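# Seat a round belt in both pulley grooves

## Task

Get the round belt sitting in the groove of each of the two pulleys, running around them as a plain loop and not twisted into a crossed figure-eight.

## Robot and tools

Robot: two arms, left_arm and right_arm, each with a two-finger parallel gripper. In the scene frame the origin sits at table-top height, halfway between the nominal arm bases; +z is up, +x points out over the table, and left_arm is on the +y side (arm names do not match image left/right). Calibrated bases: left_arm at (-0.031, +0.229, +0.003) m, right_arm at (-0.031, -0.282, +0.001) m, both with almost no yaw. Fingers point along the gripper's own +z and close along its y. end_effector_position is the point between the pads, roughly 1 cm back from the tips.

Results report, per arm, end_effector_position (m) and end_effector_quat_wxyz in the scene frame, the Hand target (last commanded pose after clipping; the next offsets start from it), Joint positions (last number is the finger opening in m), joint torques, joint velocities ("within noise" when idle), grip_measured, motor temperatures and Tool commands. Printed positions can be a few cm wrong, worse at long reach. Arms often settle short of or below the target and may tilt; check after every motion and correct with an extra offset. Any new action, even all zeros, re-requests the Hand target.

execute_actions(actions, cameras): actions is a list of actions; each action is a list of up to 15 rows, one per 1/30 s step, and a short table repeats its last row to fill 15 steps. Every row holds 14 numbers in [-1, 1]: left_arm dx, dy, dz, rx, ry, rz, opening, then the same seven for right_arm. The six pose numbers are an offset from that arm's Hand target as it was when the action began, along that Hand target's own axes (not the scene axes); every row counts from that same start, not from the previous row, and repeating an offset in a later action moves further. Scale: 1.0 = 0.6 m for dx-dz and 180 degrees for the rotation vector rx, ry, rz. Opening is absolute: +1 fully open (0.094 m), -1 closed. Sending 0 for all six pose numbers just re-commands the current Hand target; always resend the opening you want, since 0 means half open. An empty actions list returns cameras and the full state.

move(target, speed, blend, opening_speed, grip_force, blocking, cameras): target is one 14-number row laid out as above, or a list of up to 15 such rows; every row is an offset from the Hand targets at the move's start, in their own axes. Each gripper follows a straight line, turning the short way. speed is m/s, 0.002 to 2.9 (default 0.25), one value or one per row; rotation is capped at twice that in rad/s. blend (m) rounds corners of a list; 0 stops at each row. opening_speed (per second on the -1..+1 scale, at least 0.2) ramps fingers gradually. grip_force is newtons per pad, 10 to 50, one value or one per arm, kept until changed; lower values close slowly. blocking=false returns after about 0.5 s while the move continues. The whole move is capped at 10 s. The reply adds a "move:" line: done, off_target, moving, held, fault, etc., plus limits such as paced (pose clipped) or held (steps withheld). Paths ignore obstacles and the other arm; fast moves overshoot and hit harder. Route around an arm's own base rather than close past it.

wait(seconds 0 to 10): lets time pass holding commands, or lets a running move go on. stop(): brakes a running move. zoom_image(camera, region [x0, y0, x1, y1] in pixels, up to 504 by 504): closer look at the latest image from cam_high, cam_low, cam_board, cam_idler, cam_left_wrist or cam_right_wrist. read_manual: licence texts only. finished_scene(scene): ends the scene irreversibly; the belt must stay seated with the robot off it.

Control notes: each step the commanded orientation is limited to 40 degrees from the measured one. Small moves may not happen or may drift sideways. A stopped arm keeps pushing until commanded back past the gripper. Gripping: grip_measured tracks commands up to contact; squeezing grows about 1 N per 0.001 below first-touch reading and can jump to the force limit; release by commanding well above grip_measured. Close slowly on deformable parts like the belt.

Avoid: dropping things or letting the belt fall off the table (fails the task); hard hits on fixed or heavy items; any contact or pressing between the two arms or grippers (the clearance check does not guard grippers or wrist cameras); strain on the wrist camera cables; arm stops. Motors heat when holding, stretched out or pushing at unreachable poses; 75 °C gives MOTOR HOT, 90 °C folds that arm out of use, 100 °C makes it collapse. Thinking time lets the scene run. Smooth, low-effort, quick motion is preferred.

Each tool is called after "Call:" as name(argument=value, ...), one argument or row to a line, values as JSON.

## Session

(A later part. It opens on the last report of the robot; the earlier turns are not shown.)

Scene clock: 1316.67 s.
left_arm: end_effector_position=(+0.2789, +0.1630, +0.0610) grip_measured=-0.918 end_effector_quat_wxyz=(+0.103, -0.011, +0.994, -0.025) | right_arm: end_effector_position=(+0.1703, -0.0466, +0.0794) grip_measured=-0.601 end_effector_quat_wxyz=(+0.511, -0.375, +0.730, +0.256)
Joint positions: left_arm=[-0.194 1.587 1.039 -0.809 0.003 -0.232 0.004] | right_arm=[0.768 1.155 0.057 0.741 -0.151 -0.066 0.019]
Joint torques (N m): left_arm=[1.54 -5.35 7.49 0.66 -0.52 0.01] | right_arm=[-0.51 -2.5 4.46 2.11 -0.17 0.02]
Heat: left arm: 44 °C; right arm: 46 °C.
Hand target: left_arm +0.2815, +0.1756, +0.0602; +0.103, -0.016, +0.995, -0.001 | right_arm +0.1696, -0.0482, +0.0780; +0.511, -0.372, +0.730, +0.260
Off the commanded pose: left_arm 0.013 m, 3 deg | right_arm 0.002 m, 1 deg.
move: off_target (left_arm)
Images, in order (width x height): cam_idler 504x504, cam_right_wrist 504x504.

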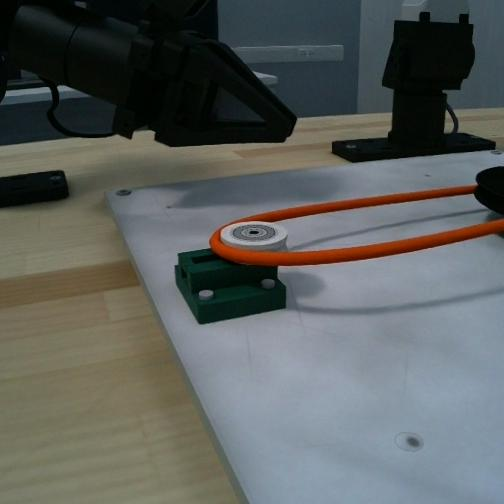

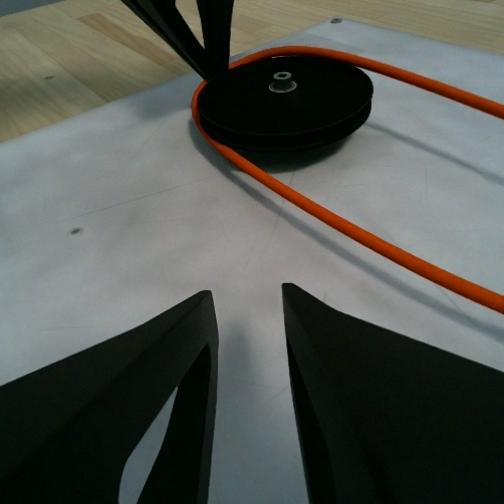

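Call:
move(
  target=[
    [0.0,-0.038,-0.002,0,0.003,0,-1,0,0,0,0,0,0,-0.6],
  ],
  speed=0.05,
  cameras=["cam_idler"],
)

Call:
zoom_image(
  camera="cam_idler",
  region=[404, 150, 504, 270],
)

Scene clock: 1327.87 s.
left_arm: end_effector_position=(+0.2812, +0.1544, +0.0618) grip_measured=-0.918 end_effector_quat_wxyz=(+0.104, -0.014, +0.994, -0.005) | right_arm: end_effector_position=(+0.1703, -0.0466, +0.0794) grip_measured=-0.601 end_effector_quat_wxyz=(+0.511, -0.375, +0.730, +0.256)
Joint positions: left_arm=[-0.245 1.61 1.067 -0.824 -0.046 -0.284 0.004] | right_arm=[0.768 1.155 0.057 0.741 -0.151 -0.066 0.019]
Joint torques (N m): left_arm=[-0.94 -4.98 8.18 0.6 -0.19 -0.2] | right_arm=[-0.42 -2.43 4.68 2.09 -0.14 0.03]
Heat: left arm: 43 °C; right arm: 47 °C.
Hand target: left_arm +0.2820, +0.1528, +0.0614; +0.098, -0.016, +0.995, -0.001 | right_arm +0.1696, -0.0482, +0.0780; +0.511, -0.372, +0.730, +0.260
Off the commanded pose: left_arm 0.002 m, 1 deg | right_arm 0.002 m, 1 deg.
move: done
Images, in order (width x height): cam_idler 504x504.

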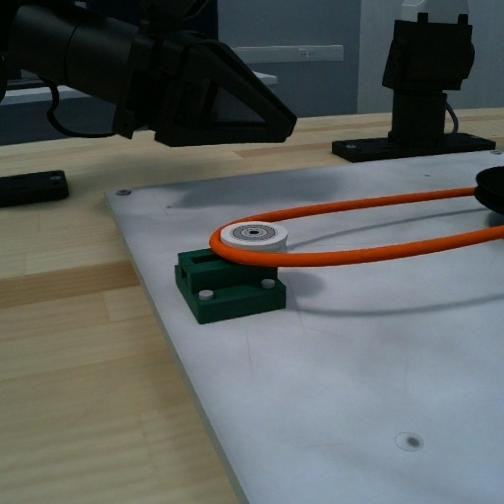

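Scaled by 4.200 from the camera's 504x504 image, which has a finer 720x720 frame.

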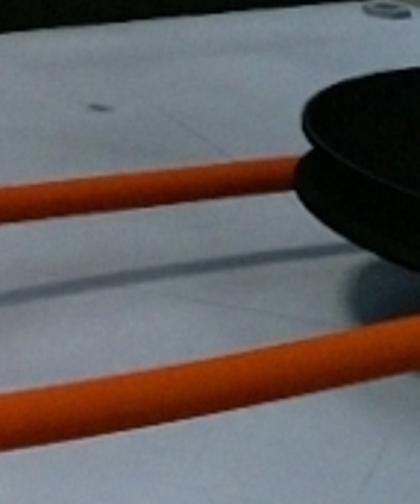

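Call:
move(
  target=[
    [0.008,0.0,-0.004,0,0.006,0,-1,0,0,0,0,0,0,-0.6],
  ],
  speed=0.05,
  cameras=["cam_idler"],
)

Call:
zoom_image(
  camera="cam_idler",
  region=[404, 150, 504, 270],
)

Scene clock: 1333.57 s.
left_arm: end_effector_position=(+0.2787, +0.1542, +0.0620) grip_measured=-0.918 end_effector_quat_wxyz=(+0.099, -0.016, +0.995, -0.004) | right_arm: end_effector_position=(+0.1703, -0.0466, +0.0794) grip_measured=-0.601 end_effector_quat_wxyz=(+0.511, -0.375, +0.730, +0.256)
Joint positions: left_arm=[-0.248 1.61 1.07 -0.838 -0.046 -0.29 0.004] | right_arm=[0.768 1.155 0.057 0.741 -0.151 -0.066 0.019]
Joint torques (N m): left_arm=[-0.88 -5.39 8.31 0.46 -0.12 -0.17] | right_arm=[-0.46 -2.36 4.46 2.1 -0.11 0.05]
Heat: left arm: 42 °C; right arm: 47 °C.
Hand target: left_arm +0.2768, +0.1526, +0.0628; +0.088, -0.016, +0.996, -0.001 | right_arm +0.1696, -0.0482, +0.0780; +0.511, -0.372, +0.730, +0.260
Off the commanded pose: left_arm 0.003 m, 1 deg | right_arm 0.002 m, 1 deg.
move: done
Images, in order (width x height): cam_idler 504x504.

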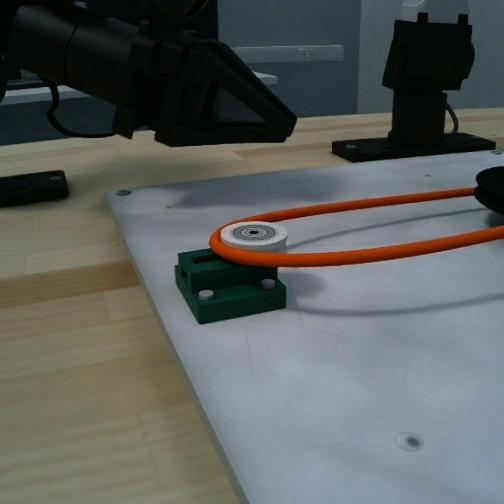

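Scaled by 4.200 from the camera's 504x504 image, which has a finer 720x720 frame.

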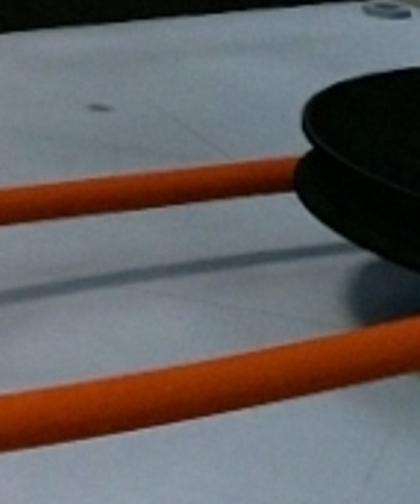

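Call:
move(
  target=[
    [0.018,0.0,-0.003,0,0.003,0,-1,0,0,0,0,0,0,-0.6],
  ],
  speed=0.05,
  cameras=["cam_idler"],
)

Call:
zoom_image(
  camera="cam_idler",
  region=[404, 150, 504, 270],
)

Scene clock: 1339.43 s.
left_arm: end_effector_position=(+0.2769, +0.1538, +0.0618) grip_measured=-0.918 end_effector_quat_wxyz=(+0.096, -0.019, +0.995, -0.001) | right_arm: end_effector_position=(+0.1703, -0.0466, +0.0794) grip_measured=-0.601 end_effector_quat_wxyz=(+0.511, -0.375, +0.730, +0.256)
Joint positions: left_arm=[-0.253 1.61 1.07 -0.845 -0.052 -0.301 0.004] | right_arm=[0.768 1.155 0.057 0.741 -0.151 -0.066 0.019]
Joint torques (N m): left_arm=[-1.26 -7.75 5.53 0.42 -0.08 -0.15] | right_arm=[-0.35 -2.44 4.6 2.12 -0.14 0.03]
Heat: left arm: 42 °C; right arm: 47 °C.
Hand target: left_arm +0.2658, +0.1523, +0.0627; +0.084, -0.016, +0.996, -0.001 | right_arm +0.1696, -0.0482, +0.0780; +0.511, -0.372, +0.730, +0.260
Off the commanded pose: left_arm 0.011 m, 1 deg | right_arm 0.002 m, 1 deg.
move: off_target (left_arm)
Images, in order (width x height): cam_idler 504x504.

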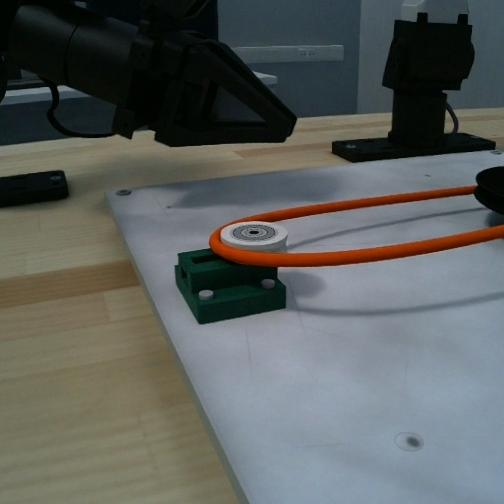

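Scaled by 4.200 from the camera's 504x504 image, which has a finer 720x720 frame.

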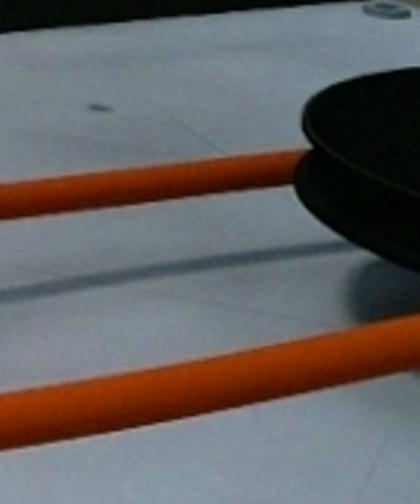

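Call:
move(
  target=[
    [0.007,0.0,0.0,0,0.003,0,-1,0,0,0,0,0,0,-0.6],
  ],
  speed=0.05,
  cameras=["cam_idler"],
)

Call:
zoom_image(
  camera="cam_idler",
  region=[404, 150, 504, 270],
)

Scene clock: 1345.57 s.
left_arm: end_effector_position=(+0.2746, +0.1536, +0.0613) grip_measured=-0.918 end_effector_quat_wxyz=(+0.094, -0.020, +0.995, -0.001) | right_arm: end_effector_position=(+0.1703, -0.0466, +0.0794) grip_measured=-0.601 end_effector_quat_wxyz=(+0.511, -0.375, +0.730, +0.256)
Joint positions: left_arm=[-0.256 1.606 1.065 -0.849 -0.052 -0.306 0.004] | right_arm=[0.768 1.155 0.057 0.741 -0.151 -0.066 0.019]
Joint torques (N m): left_arm=[-1.22 -7.83 5.23 0.35 -0.05 -0.15] | right_arm=[-0.34 -2.4 4.48 2.13 -0.1 -0.01]
Heat: left arm: 43 °C; right arm: 47 °C.
Hand target: left_arm +0.2618, +0.1521, +0.0620; +0.079, -0.016, +0.997, -0.002 | right_arm +0.1696, -0.0482, +0.0780; +0.511, -0.372, +0.730, +0.260
Off the commanded pose: left_arm 0.013 m, 2 deg | right_arm 0.002 m, 1 deg.
move: off_target (left_arm)
Images, in order (width x height): cam_idler 504x504.

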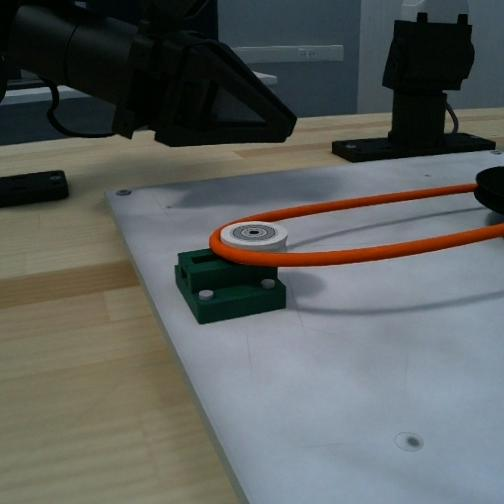

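Scaled by 4.200 from the camera's 504x504 image, which has a finer 720x720 frame.

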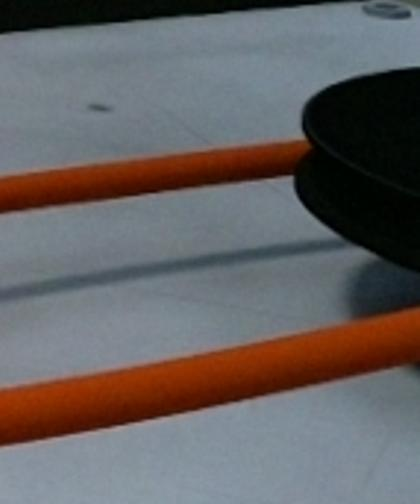

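Call:
move(
  target=[
    [0.006,0.0,-0.001,0,0.005,0,-1,0,0,0,0,0,0,-0.6],
  ],
  speed=0.05,
  cameras=["cam_idler"],
)

Call:
zoom_image(
  camera="cam_idler",
  region=[404, 150, 504, 270],
)

Scene clock: 1351.73 s.
left_arm: end_effector_position=(+0.2720, +0.1536, +0.0609) grip_measured=-0.918 end_effector_quat_wxyz=(+0.089, -0.020, +0.996, +0.000) | right_arm: end_effector_position=(+0.1703, -0.0466, +0.0794) grip_measured=-0.601 end_effector_quat_wxyz=(+0.511, -0.375, +0.730, +0.256)
Joint positions: left_arm=[-0.258 1.606 1.065 -0.859 -0.052 -0.308 0.004] | right_arm=[0.768 1.155 0.057 0.741 -0.151 -0.066 0.019]
Joint torques (N m): left_arm=[-1.1 -7.8 5.48 0.29 -0.01 -0.15] | right_arm=[-0.5 -2.13 4.72 2.07 -0.16 -0.02]
Heat: left arm: 44 °C; right arm: 47 °C.
Hand target: left_arm +0.2581, +0.1520, +0.0621; +0.071, -0.016, +0.997, -0.002 | right_arm +0.1696, -0.0482, +0.0780; +0.511, -0.372, +0.730, +0.260
Off the commanded pose: left_arm 0.014 m, 2 deg | right_arm 0.002 m, 1 deg.
move: off_target (left_arm)
Images, in order (width x height): cam_idler 504x504.

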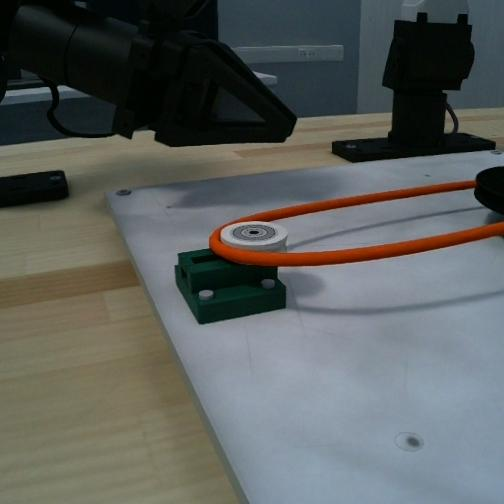

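Scaled by 4.200 from the camera's 504x504 image, which has a finer 720x720 frame.

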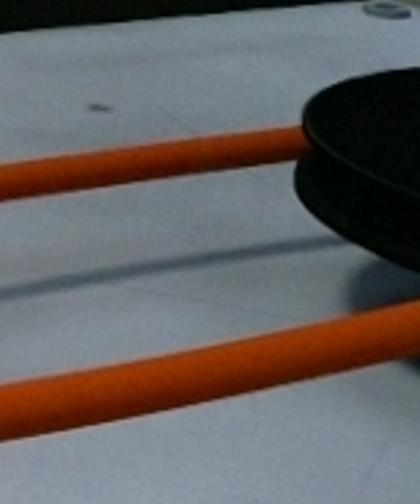

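Call:
move(
  target=[
    [-0.025,0.02,0.002,0,0.0,0,-1,0,0,0,0,0,0,-0.6],
  ],
  speed=0.05,
  cameras=["cam_idler","cam_right_wrist"],
)

Call:
zoom_image(
  camera="cam_idler",
  region=[404, 150, 504, 270],
)

Call:
zoom_image(
  camera="cam_right_wrist",
  region=[185, 80, 285, 180],
)

Scene clock: 1362.50 s.
left_arm: end_effector_position=(+0.2756, +0.1577, +0.0646) grip_measured=-0.918 end_effector_quat_wxyz=(+0.088, -0.017, +0.996, -0.014) | right_arm: end_effector_position=(+0.1703, -0.0466, +0.0794) grip_measured=-0.601 end_effector_quat_wxyz=(+0.511, -0.375, +0.730, +0.256)
Joint positions: left_arm=[-0.223 1.606 1.08 -0.868 -0.016 -0.27 0.004] | right_arm=[0.768 1.155 0.057 0.741 -0.151 -0.066 0.019]
Joint torques (N m): left_arm=[0.96 -4.83 8.16 0.34 -0.25 0.07] | right_arm=[-0.44 -2.39 4.78 2.11 -0.13 0]
Heat: left arm: 46 °C; right arm: 47 °C.
Hand target: left_arm +0.2727, +0.1645, +0.0629; +0.071, -0.016, +0.997, -0.002 | right_arm +0.1696, -0.0482, +0.0780; +0.511, -0.372, +0.730, +0.260
Off the commanded pose: left_arm 0.008 m, 2 deg | right_arm 0.002 m, 1 deg.
move: done
Images, in order (width x height): cam_idler 504x504, cam_right_wrist 504x504.

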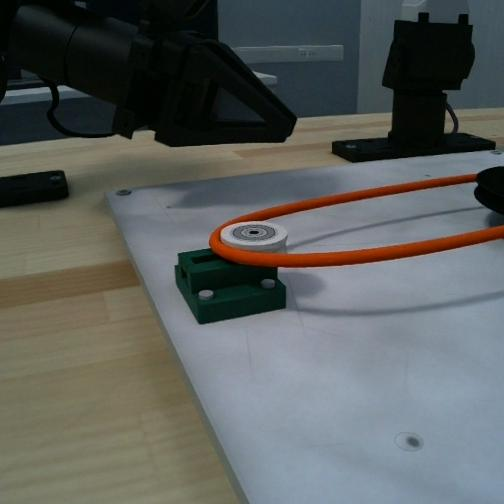

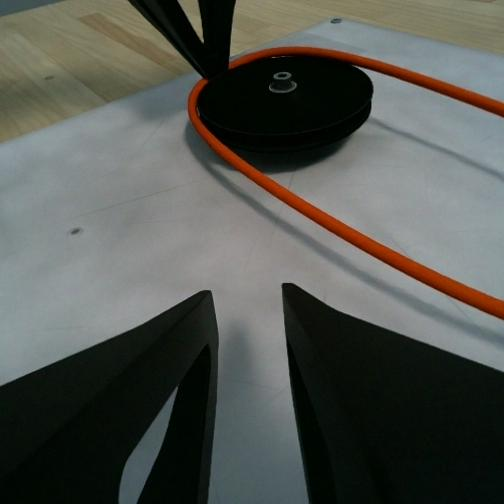

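Scaled by 4.200 from the camera's 504x504 image, which has a finer 720x720 frame.

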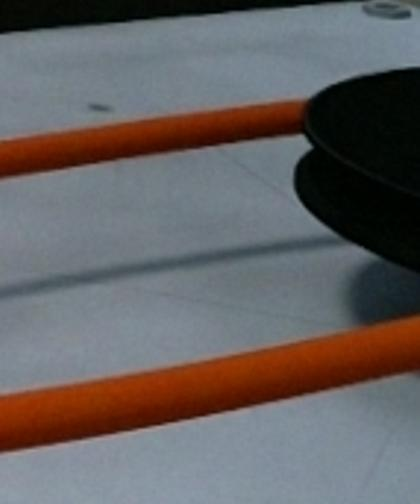

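Scaled by 5.040 from the camera's 504x504 image, which has a finer 720x720 frame.

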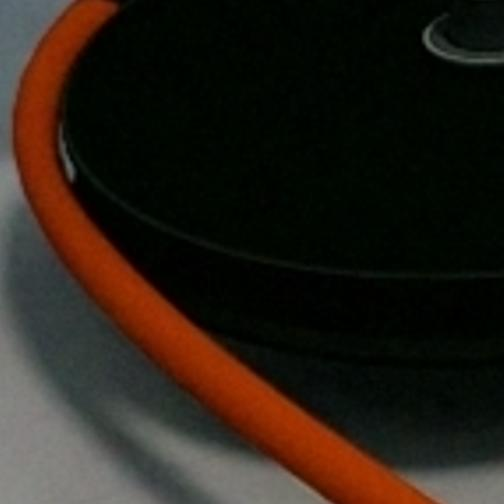

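Call:
move(
  target=[
    [0.025,-0.02,0.002,0,0.0,0,-1,0,0,0,0,0,0,-0.6],
    [0.005,-0.01,0.009,0,0.0,0,-1,0,0,0,0,0,0,-0.6],
  ],
  speed=0.05,
  cameras=["cam_idler","cam_right_wrist"],
)

Call:
zoom_image(
  camera="cam_idler",
  region=[404, 150, 504, 270],
)

Call:
zoom_image(
  camera="cam_right_wrist",
  region=[185, 80, 285, 180],
)

Scene clock: 1372.40 s.
left_arm: end_effector_position=(+0.2727, +0.1563, +0.0614) grip_measured=-0.918 end_effector_quat_wxyz=(+0.086, -0.020, +0.996, -0.005) | right_arm: end_effector_position=(+0.1703, -0.0466, +0.0794) grip_measured=-0.601 end_effector_quat_wxyz=(+0.511, -0.375, +0.730, +0.256)
Joint positions: left_arm=[-0.241 1.609 1.071 -0.865 -0.038 -0.293 0.004] | right_arm=[0.768 1.155 0.057 0.741 -0.151 -0.066 0.019]
Joint torques (N m): left_arm=[0.51 -4.63 7.36 0.51 -0.08 0.06] | right_arm=[-0.34 -2.24 4.52 2.11 -0.16 0]
Motor temperatures (°C): left_arm=[25 45 41 25 25 23 32] | right_arm=[24 32 33 48 25 22 23]
Heat: left arm: 45 °C; right arm: 48 °C.
Hand target: left_arm +0.2707, +0.1584, +0.0572; +0.071, -0.016, +0.997, -0.002 | right_arm +0.1696, -0.0482, +0.0780; +0.511, -0.372, +0.730, +0.260
Off the commanded pose: left_arm 0.005 m, 2 deg | right_arm 0.002 m, 1 deg.
move: done
Images, in order (width x height): cam_idler 504x504, cam_right_wrist 504x504.

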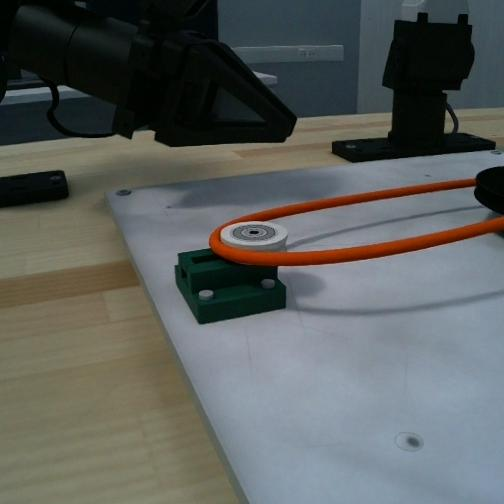

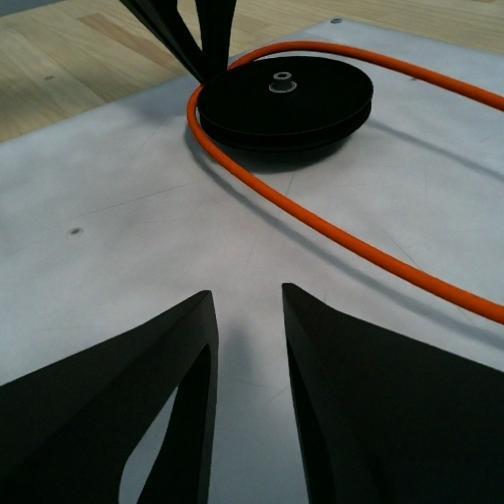

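Scaled by 4.200 from the camera's 504x504 image, which has a finer 720x720 frame.

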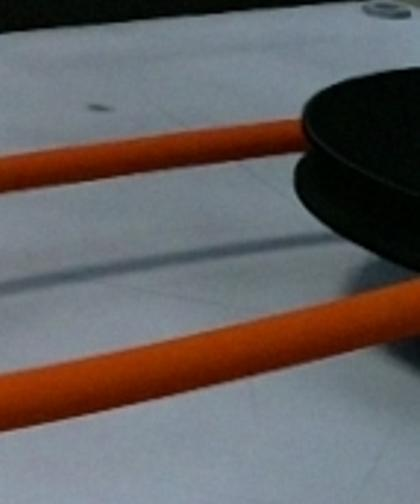

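Scaled by 5.040 from the camera's 504x504 image, which has a finer 720x720 frame.

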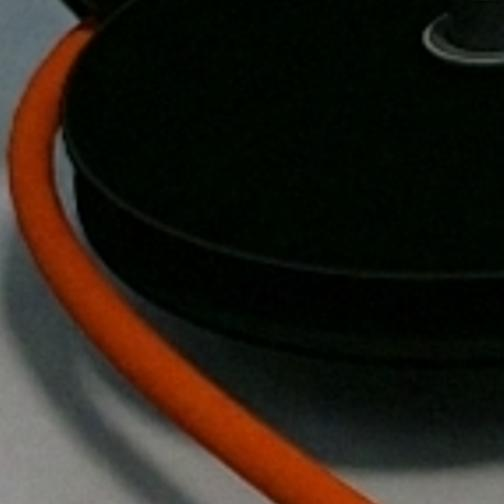

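Call:
move(
  target=[
    [-0.015,0.03,0.004,0,0.0,0,-1,0,0,0,0,0,0,-0.6],
  ],
  speed=0.05,
  cameras=["cam_idler","cam_right_wrist"],
)

Call:
zoom_image(
  camera="cam_idler",
  region=[404, 150, 504, 270],
)

Call:
zoom_image(
  camera="cam_right_wrist",
  region=[185, 80, 285, 180],
)

Scene clock: 1381.60 s.
left_arm: end_effector_position=(+0.2777, +0.1635, +0.0588) grip_measured=-0.918 end_effector_quat_wxyz=(+0.077, -0.012, +0.997, -0.027) | right_arm: end_effector_position=(+0.1703, -0.0466, +0.0794) grip_measured=-0.601 end_effector_quat_wxyz=(+0.511, -0.375, +0.730, +0.256)
Joint positions: left_arm=[-0.183 1.629 1.082 -0.862 0.02 -0.223 0.004] | right_arm=[0.768 1.155 0.057 0.741 -0.151 -0.066 0.019]
Joint torques (N m): left_arm=[1.48 -4.97 7.6 0.52 -0.52 0.05] | right_arm=[-0.42 -2.43 4.62 2.08 -0.11 0.04]
Heat: left arm: 44 °C; right arm: 48 °C.
Hand target: left_arm +0.2795, +0.1767, +0.0561; +0.071, -0.016, +0.997, -0.002 | right_arm +0.1696, -0.0482, +0.0780; +0.511, -0.372, +0.730, +0.260
Off the commanded pose: left_arm 0.014 m, 3 deg | right_arm 0.002 m, 1 deg.
move: off_target (left_arm)
Images, in order (width x height): cam_idler 504x504, cam_right_wrist 504x504.

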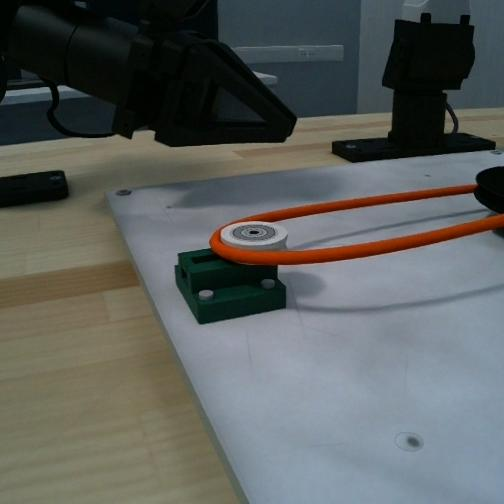

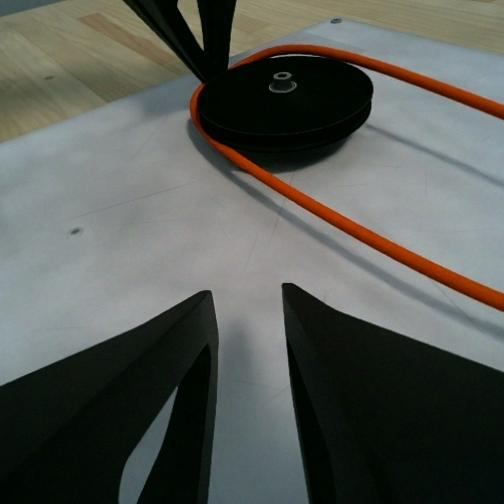

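Scaled by 4.200 from the camera's 504x504 image, which has a finer 720x720 frame.

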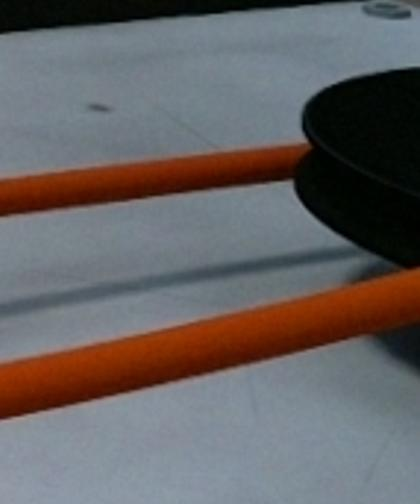

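Scaled by 5.040 from the camera's 504x504 image, which has a finer 720x720 frame.

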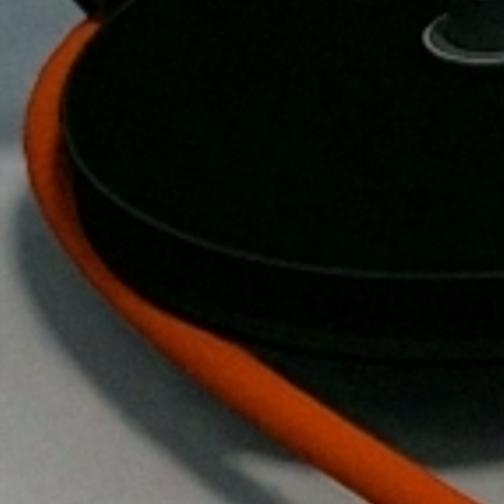

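Call:
move(
  target=[
    [0,0,-0.012,0,0.004,0,-1,0,0,0,0,0,0,-0.6],
  ],
  speed=0.03,
  cameras=["cam_idler","cam_right_wrist"],
)

Call:
zoom_image(
  camera="cam_idler",
  region=[404, 150, 504, 270],
)

Call:
zoom_image(
  camera="cam_right_wrist",
  region=[185, 80, 285, 180],
)

Scene clock: 1412.90 s.
left_arm: end_effector_position=(+0.2797, +0.1629, +0.0643) grip_measured=-0.918 end_effector_quat_wxyz=(+0.078, -0.010, +0.997, -0.028) | right_arm: end_effector_position=(+0.1703, -0.0466, +0.0795) grip_measured=-0.601 end_effector_quat_wxyz=(+0.511, -0.375, +0.729, +0.256)
Joint positions: left_arm=[-0.183 1.629 1.105 -0.883 0.022 -0.221 0.004] | right_arm=[0.768 1.155 0.057 0.741 -0.151 -0.066 0.019]
Joint torques (N m): left_arm=[1.62 -5.12 8.24 0.31 -0.51 0.02] | right_arm=[-0.54 -2.33 4.51 2.06 -0.13 -0.01]
Heat: left arm: 42 °C; right arm: 48 °C.
Hand target: left_arm +0.2783, +0.1767, +0.0631; +0.065, -0.016, +0.998, -0.002 | right_arm +0.1697, -0.0481, +0.0781; +0.511, -0.372, +0.730, +0.260
Off the commanded pose: left_arm 0.014 m, 3 deg | right_arm 0.002 m, 1 deg.
move: off_target (left_arm)
Images, in order (width x height): cam_idler 504x504, cam_right_wrist 504x504.

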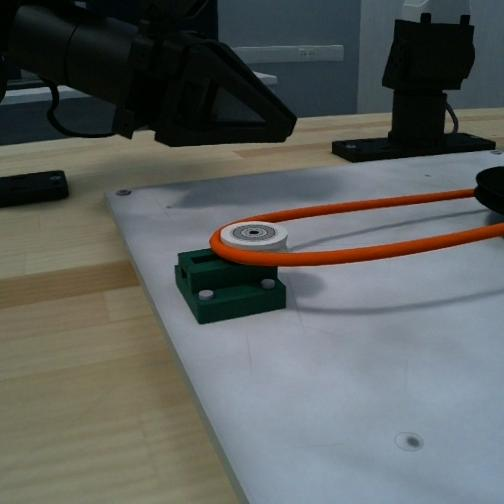

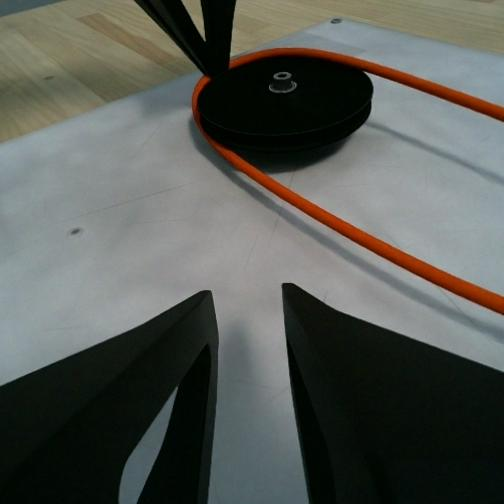

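Scaled by 4.200 from the camera's 504x504 image, which has a finer 720x720 frame.

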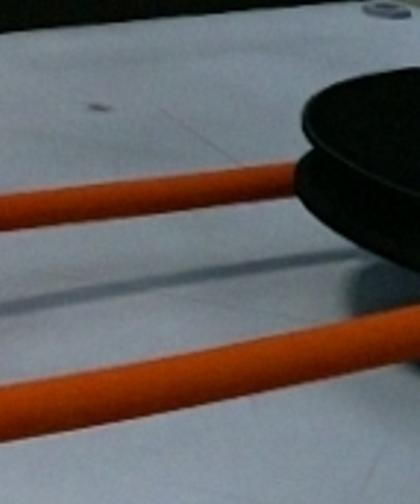

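Scaled by 5.040 from the camera's 504x504 image, which has a finer 720x720 frame.

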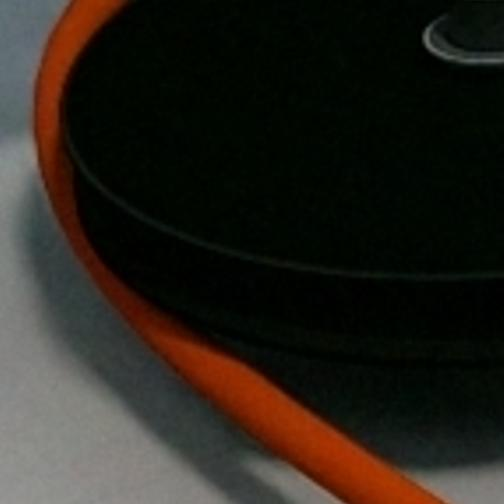

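Call:
move(
  target=[
    [0.0,-0.04,0,0,0,0,-1,0,0,0,0,0,0,-0.6],
    [0.022,-0.04,0.0,0,0.0,0,-1,0,0,0,0,0,0,-0.6],
  ],
  speed=0.05,
  cameras=["cam_idler"],
)

Call:
zoom_image(
  camera="cam_idler",
  region=[404, 150, 504, 270],
)

Scene clock: 1432.47 s.
left_arm: end_effector_position=(+0.2727, +0.1538, +0.0602) grip_measured=-0.918 end_effector_quat_wxyz=(+0.068, -0.019, +0.998, -0.001) | right_arm: end_effector_position=(+0.1703, -0.0466, +0.0795) grip_measured=-0.601 end_effector_quat_wxyz=(+0.511, -0.375, +0.729, +0.256)
Joint positions: left_arm=[-0.248 1.644 1.109 -0.904 -0.035 -0.298 0.004] | right_arm=[0.768 1.155 0.057 0.741 -0.151 -0.066 0.019]
Joint torques (N m): left_arm=[-1.22 -7.95 5.07 0.5 -0.11 -0.14] | right_arm=[-0.27 -2.4 4.37 2.11 -0.11 0]
Heat: left arm: 43 °C; right arm: 49 °C.
Hand target: left_arm +0.2660, +0.1523, +0.0616; +0.065, -0.016, +0.998, -0.002 | right_arm +0.1697, -0.0481, +0.0781; +0.511, -0.372, +0.730, +0.260
Off the commanded pose: left_arm 0.007 m, 0 deg | right_arm 0.002 m, 1 deg.
move: done
Images, in order (width x height): cam_idler 504x504.

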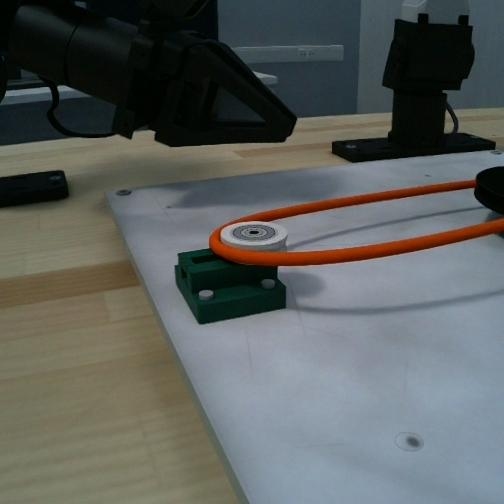

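Scaled by 4.200 from the camera's 504x504 image, which has a finer 720x720 frame.

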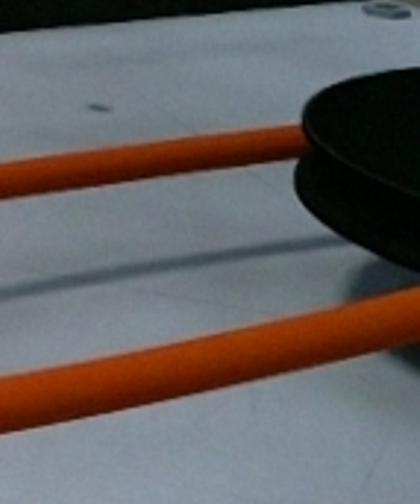

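Call:
move(
  target=[
    [-0.012,0.012,0.003,0,0.0,0,-1,0,0,0,0,0,0,-0.6],
    [-0.014,0.038,0.003,0,0.0,0,-1,0,0,0,0,0,0,-0.6],
  ],
  speed=0.05,
  cameras=["cam_idler","cam_right_wrist"],
)

Call:
zoom_image(
  camera="cam_idler",
  region=[404, 150, 504, 270],
)

Call:
zoom_image(
  camera="cam_right_wrist",
  region=[185, 80, 285, 180],
)

Scene clock: 1447.83 s.
left_arm: end_effector_position=(+0.2772, +0.1623, +0.0605) grip_measured=-0.918 end_effector_quat_wxyz=(+0.067, -0.012, +0.997, -0.023) | right_arm: end_effector_position=(+0.1703, -0.0466, +0.0795) grip_measured=-0.601 end_effector_quat_wxyz=(+0.511, -0.375, +0.729, +0.256)
Joint positions: left_arm=[-0.189 1.644 1.109 -0.894 0.016 -0.23 0.004] | right_arm=[0.768 1.155 0.057 0.741 -0.151 -0.066 0.019]
Joint torques (N m): left_arm=[1.5 -7.28 5.75 0.49 -0.47 0.01] | right_arm=[-0.38 -2.51 4.56 2.11 -0.11 0.02]
Heat: left arm: 43 °C; right arm: 49 °C.
Hand target: left_arm +0.2739, +0.1754, +0.0608; +0.065, -0.016, +0.998, -0.002 | right_arm +0.1697, -0.0481, +0.0781; +0.511, -0.372, +0.730, +0.260
Off the commanded pose: left_arm 0.013 m, 3 deg | right_arm 0.002 m, 1 deg.
move: off_target (left_arm)
Images, in order (width x height): cam_idler 504x504, cam_right_wrist 504x504.

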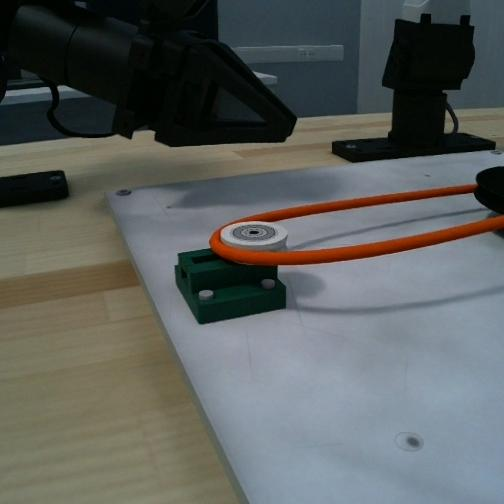

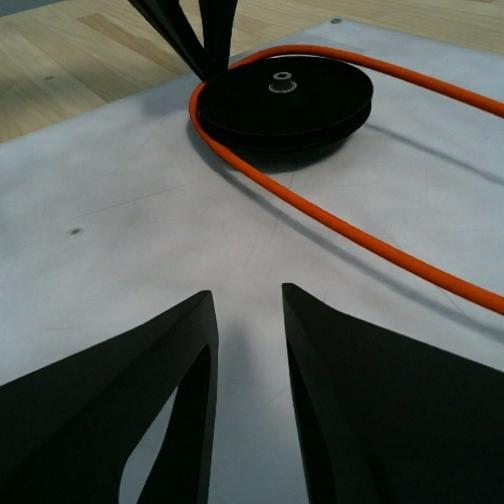

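Scaled by 4.200 from the camera's 504x504 image, which has a finer 720x720 frame.

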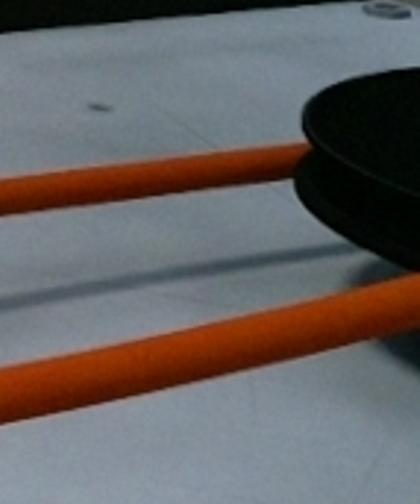

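Scaled by 5.040 from the camera's 504x504 image, which has a finer 720x720 frame.

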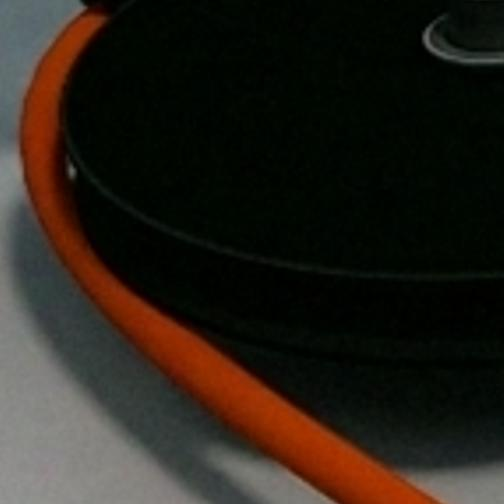

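Call:
move(
  target=[
    [0.0,0.0,0.0,0,0.012,0,-1,0,0,0,0,0,0,-0.6],
  ],
  speed=0.05,
  cameras=["cam_idler","cam_right_wrist"],
)

Call:
zoom_image(
  camera="cam_idler",
  region=[404, 150, 504, 270],
)

Call:
zoom_image(
  camera="cam_right_wrist",
  region=[185, 80, 285, 180],
)

Scene clock: 1455.33 s.
left_arm: end_effector_position=(+0.2773, +0.1624, +0.0623) grip_measured=-0.918 end_effector_quat_wxyz=(+0.062, -0.012, +0.998, -0.026) | right_arm: end_effector_position=(+0.1703, -0.0466, +0.0795) grip_measured=-0.601 end_effector_quat_wxyz=(+0.511, -0.375, +0.729, +0.256)
Joint positions: left_arm=[-0.184 1.65 1.124 -0.912 0.026 -0.225 0.004] | right_arm=[0.768 1.155 0.057 0.741 -0.151 -0.066 0.019]
Joint torques (N m): left_arm=[1.39 -5.33 7.86 0.21 -0.47 0.02] | right_arm=[-0.5 -2.5 4.74 2.09 -0.15 0]
Heat: left arm: 43 °C; right arm: 49 °C.
Hand target: left_arm +0.2739, +0.1754, +0.0607; +0.046, -0.016, +0.999, -0.002 | right_arm +0.1697, -0.0481, +0.0781; +0.511, -0.372, +0.730, +0.260
Off the commanded pose: left_arm 0.014 m, 3 deg | right_arm 0.002 m, 1 deg.
move: off_target (left_arm)
Images, in order (width x height): cam_idler 504x504, cam_right_wrist 504x504.

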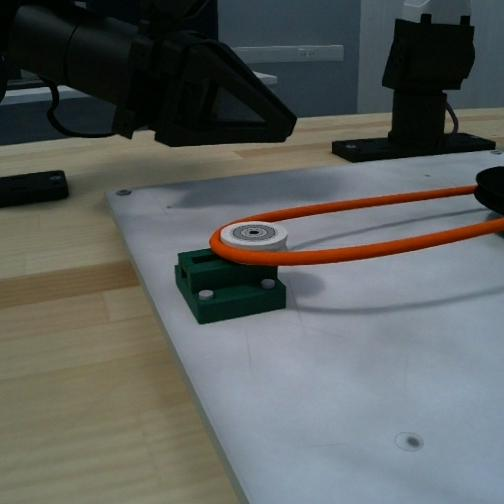

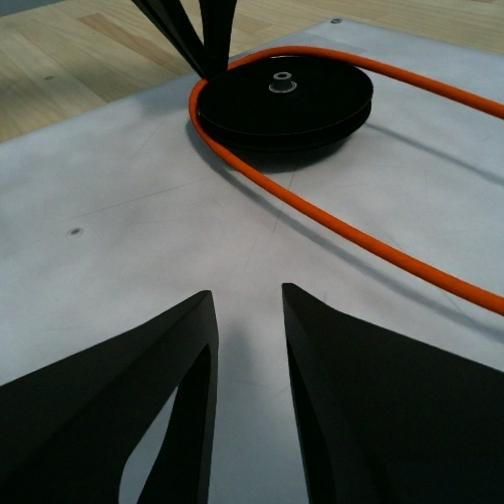

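Scaled by 4.200 from the camera's 504x504 image, which has a finer 720x720 frame.

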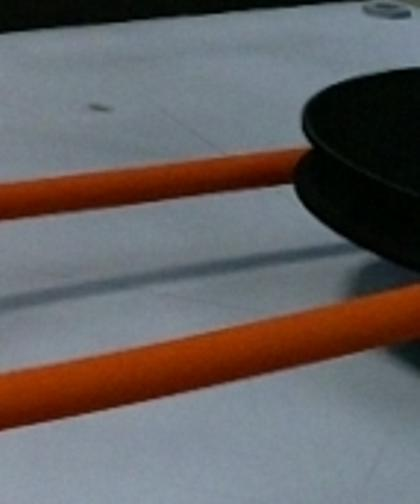

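Scaled by 5.040 from the camera's 504x504 image, which has a finer 720x720 frame.

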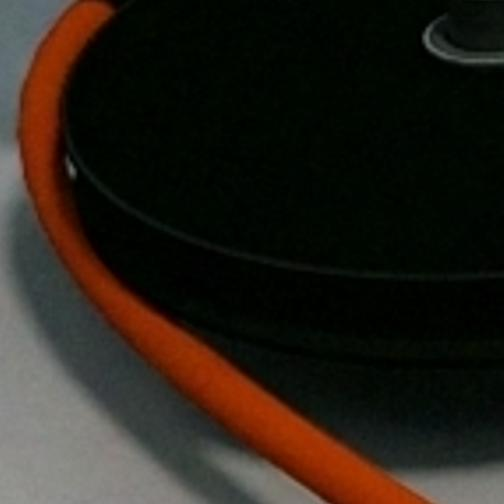

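Call:
move(
  target=[
    [0.0,-0.015,0.013,0,0.0,0,-1,0,0,0,0,0,0,-0.6],
    [0.0,0.005,0.013,0,0.0,0,-1,0,0,0,0,0,0,-0.6],
  ],
  speed=0.05,
  cameras=["cam_idler","cam_right_wrist"],
)

Call:
zoom_image(
  camera="cam_idler",
  region=[404, 150, 504, 270],
)

Call:
zoom_image(
  camera="cam_right_wrist",
  region=[185, 80, 285, 180],
)

Scene clock: 1468.97 s.
left_arm: end_effector_position=(+0.2788, +0.1641, +0.0583) grip_measured=-0.918 end_effector_quat_wxyz=(+0.059, -0.012, +0.998, -0.029) | right_arm: end_effector_position=(+0.1703, -0.0466, +0.0795) grip_measured=-0.601 end_effector_quat_wxyz=(+0.511, -0.375, +0.729, +0.256)
Joint positions: left_arm=[-0.174 1.664 1.124 -0.904 0.033 -0.215 0.004] | right_arm=[0.768 1.155 0.057 0.741 -0.151 -0.066 0.019]
Joint torques (N m): left_arm=[1.5 -5.78 5.96 0.42 -0.53 0.03] | right_arm=[-0.38 -2.21 4.64 2.09 -0.07 0.01]
Heat: left arm: 42 °C; right arm: 49 °C.
Hand target: left_arm +0.2745, +0.1784, +0.0529; +0.046, -0.016, +0.999, -0.002 | right_arm +0.1697, -0.0481, +0.0781; +0.511, -0.372, +0.730, +0.260
Off the commanded pose: left_arm 0.016 m, 3 deg | right_arm 0.002 m, 1 deg.
move: off_target (left_arm)
Images, in order (width x height): cam_idler 504x504, cam_right_wrist 504x504.

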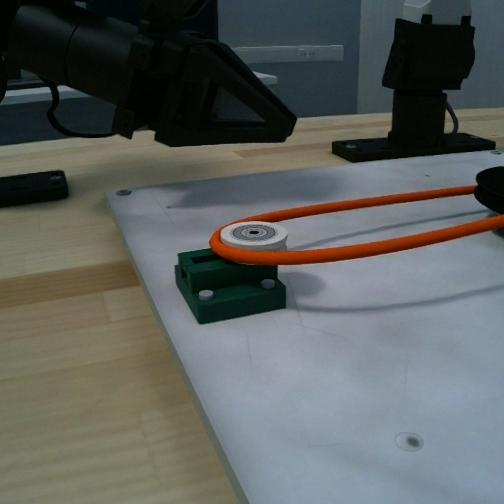

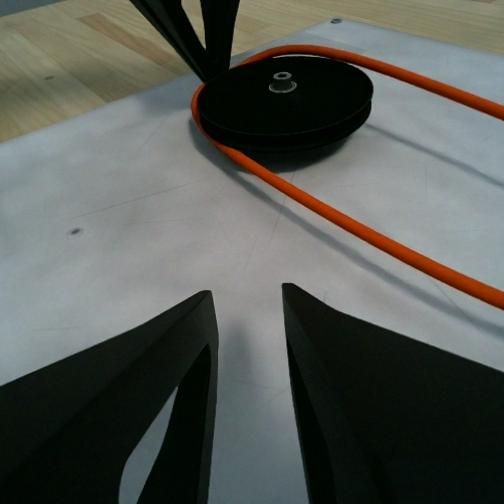

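Scaled by 4.200 from the camera's 504x504 image, which has a finer 720x720 frame.

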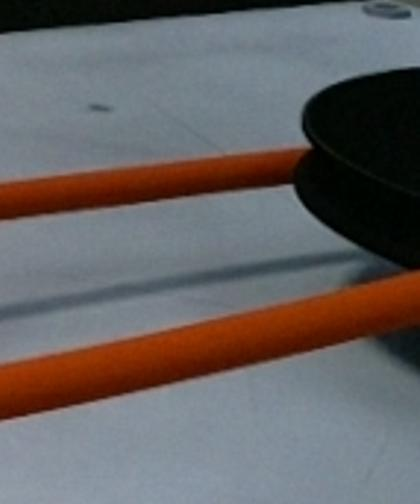

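Scaled by 5.040 from the camera's 504x504 image, which has a finer 720x720 frame.

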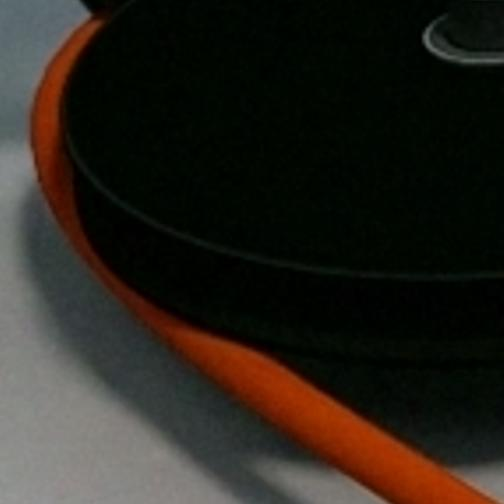

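Call:
zoom_image(
  camera="cam_right_wrist",
  region=[188, 115, 248, 175],
)

Call:
zoom_image(
  camera="cam_idler",
  region=[454, 160, 504, 220],
)

Scaled by 8.400 from the camera's 504x504 image, which has a finer 720x720 frame.

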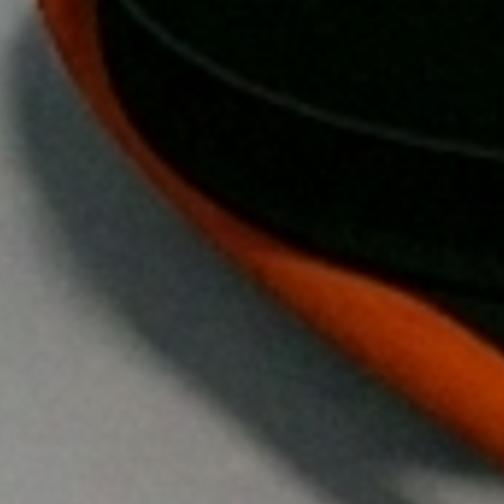

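Scaled by 8.400 from the camera's 504x504 image, which has a finer 720x720 frame.

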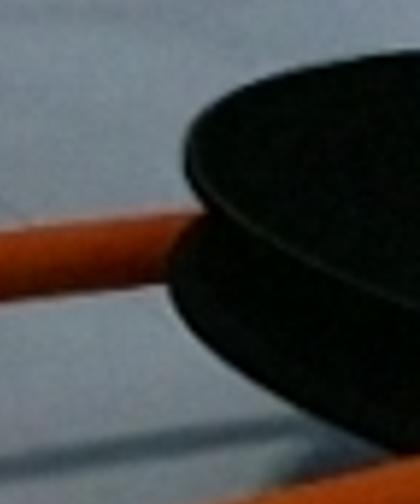

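Call:
move(
  target=[
    [0.0,-0.043,-0.006,0,0,0,-1,0,0,0,0,0,0,-0.6],
    [0.02,-0.043,-0.014,0,0.0,0,-1,0,0,0,0,0,0,-0.6],
  ],
  speed=0.05,
  cameras=["cam_idler"],
)

Call:
zoom_image(
  camera="cam_idler",
  region=[404, 150, 504, 270],
)

Scene clock: 1500.33 s.
left_arm: end_effector_position=(+0.2757, +0.1542, +0.0589) grip_measured=-0.918 end_effector_quat_wxyz=(+0.061, -0.020, +0.998, -0.001) | right_arm: end_effector_position=(+0.1703, -0.0466, +0.0795) grip_measured=-0.601 end_effector_quat_wxyz=(+0.511, -0.375, +0.729, +0.256)
Joint positions: left_arm=[-0.242 1.667 1.13 -0.915 -0.032 -0.295 0.004] | right_arm=[0.768 1.155 0.057 0.741 -0.151 -0.066 0.019]
Joint torques (N m): left_arm=[-1.33 -8.32 5.08 0.24 -0.01 -0.13] | right_arm=[-0.44 -2.21 4.57 2.16 -0.12 -0.03]
Heat: left arm: 43 °C; right arm: 49 °C.
Hand target: left_arm +0.2626, +0.1522, +0.0604; +0.046, -0.016, +0.999, -0.002 | right_arm +0.1697, -0.0481, +0.0781; +0.511, -0.372, +0.730, +0.260
Off the commanded pose: left_arm 0.013 m, 2 deg | right_arm 0.002 m, 1 deg.
move: off_target (left_arm)
Images, in order (width x height): cam_idler 504x504.

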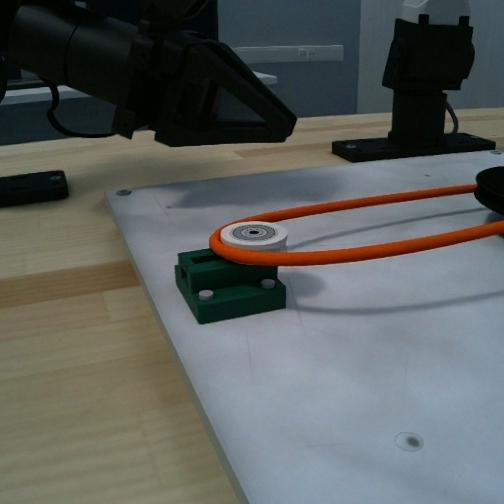

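Scaled by 4.200 from the camera's 504x504 image, which has a finer 720x720 frame.

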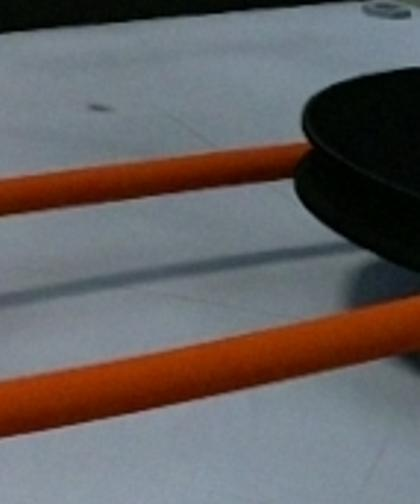

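Call:
move(
  target=[
    [0.004,0.0,-0.007,0,0.006,0,-1,0,0,0,0,0,0,-0.6],
  ],
  speed=0.05,
  cameras=["cam_idler"],
)

Call:
zoom_image(
  camera="cam_idler",
  region=[404, 150, 504, 270],
)

Scene clock: 1508.03 s.
left_arm: end_effector_position=(+0.2711, +0.1543, +0.0584) grip_measured=-0.918 end_effector_quat_wxyz=(+0.053, -0.019, +0.998, +0.001) | right_arm: end_effector_position=(+0.1703, -0.0466, +0.0795) grip_measured=-0.601 end_effector_quat_wxyz=(+0.511, -0.375, +0.729, +0.256)
Joint positions: left_arm=[-0.245 1.667 1.13 -0.934 -0.032 -0.296 0.004] | right_arm=[0.768 1.155 0.057 0.741 -0.151 -0.066 0.019]
Joint torques (N m): left_arm=[-0.96 -8.17 6.84 0.05 0.05 -0.12] | right_arm=[-0.38 -2.18 4.63 2.09 -0.13 0.03]
Heat: left arm: 44 °C; right arm: 50 °C.
Hand target: left_arm +0.2598, +0.1521, +0.0643; +0.037, -0.016, +0.999, -0.002 | right_arm +0.1697, -0.0481, +0.0781; +0.511, -0.372, +0.730, +0.260
Off the commanded pose: left_arm 0.013 m, 2 deg | right_arm 0.002 m, 1 deg.
move: off_target (left_arm)
Images, in order (width x height): cam_idler 504x504.

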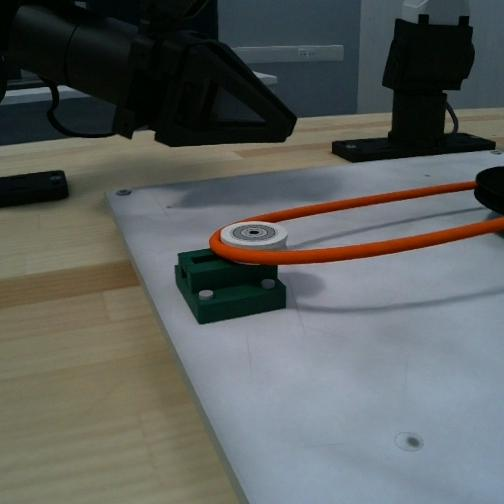

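Scaled by 4.200 from the camera's 504x504 image, which has a finer 720x720 frame.

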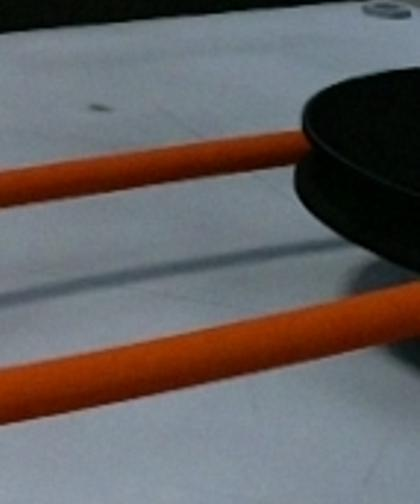

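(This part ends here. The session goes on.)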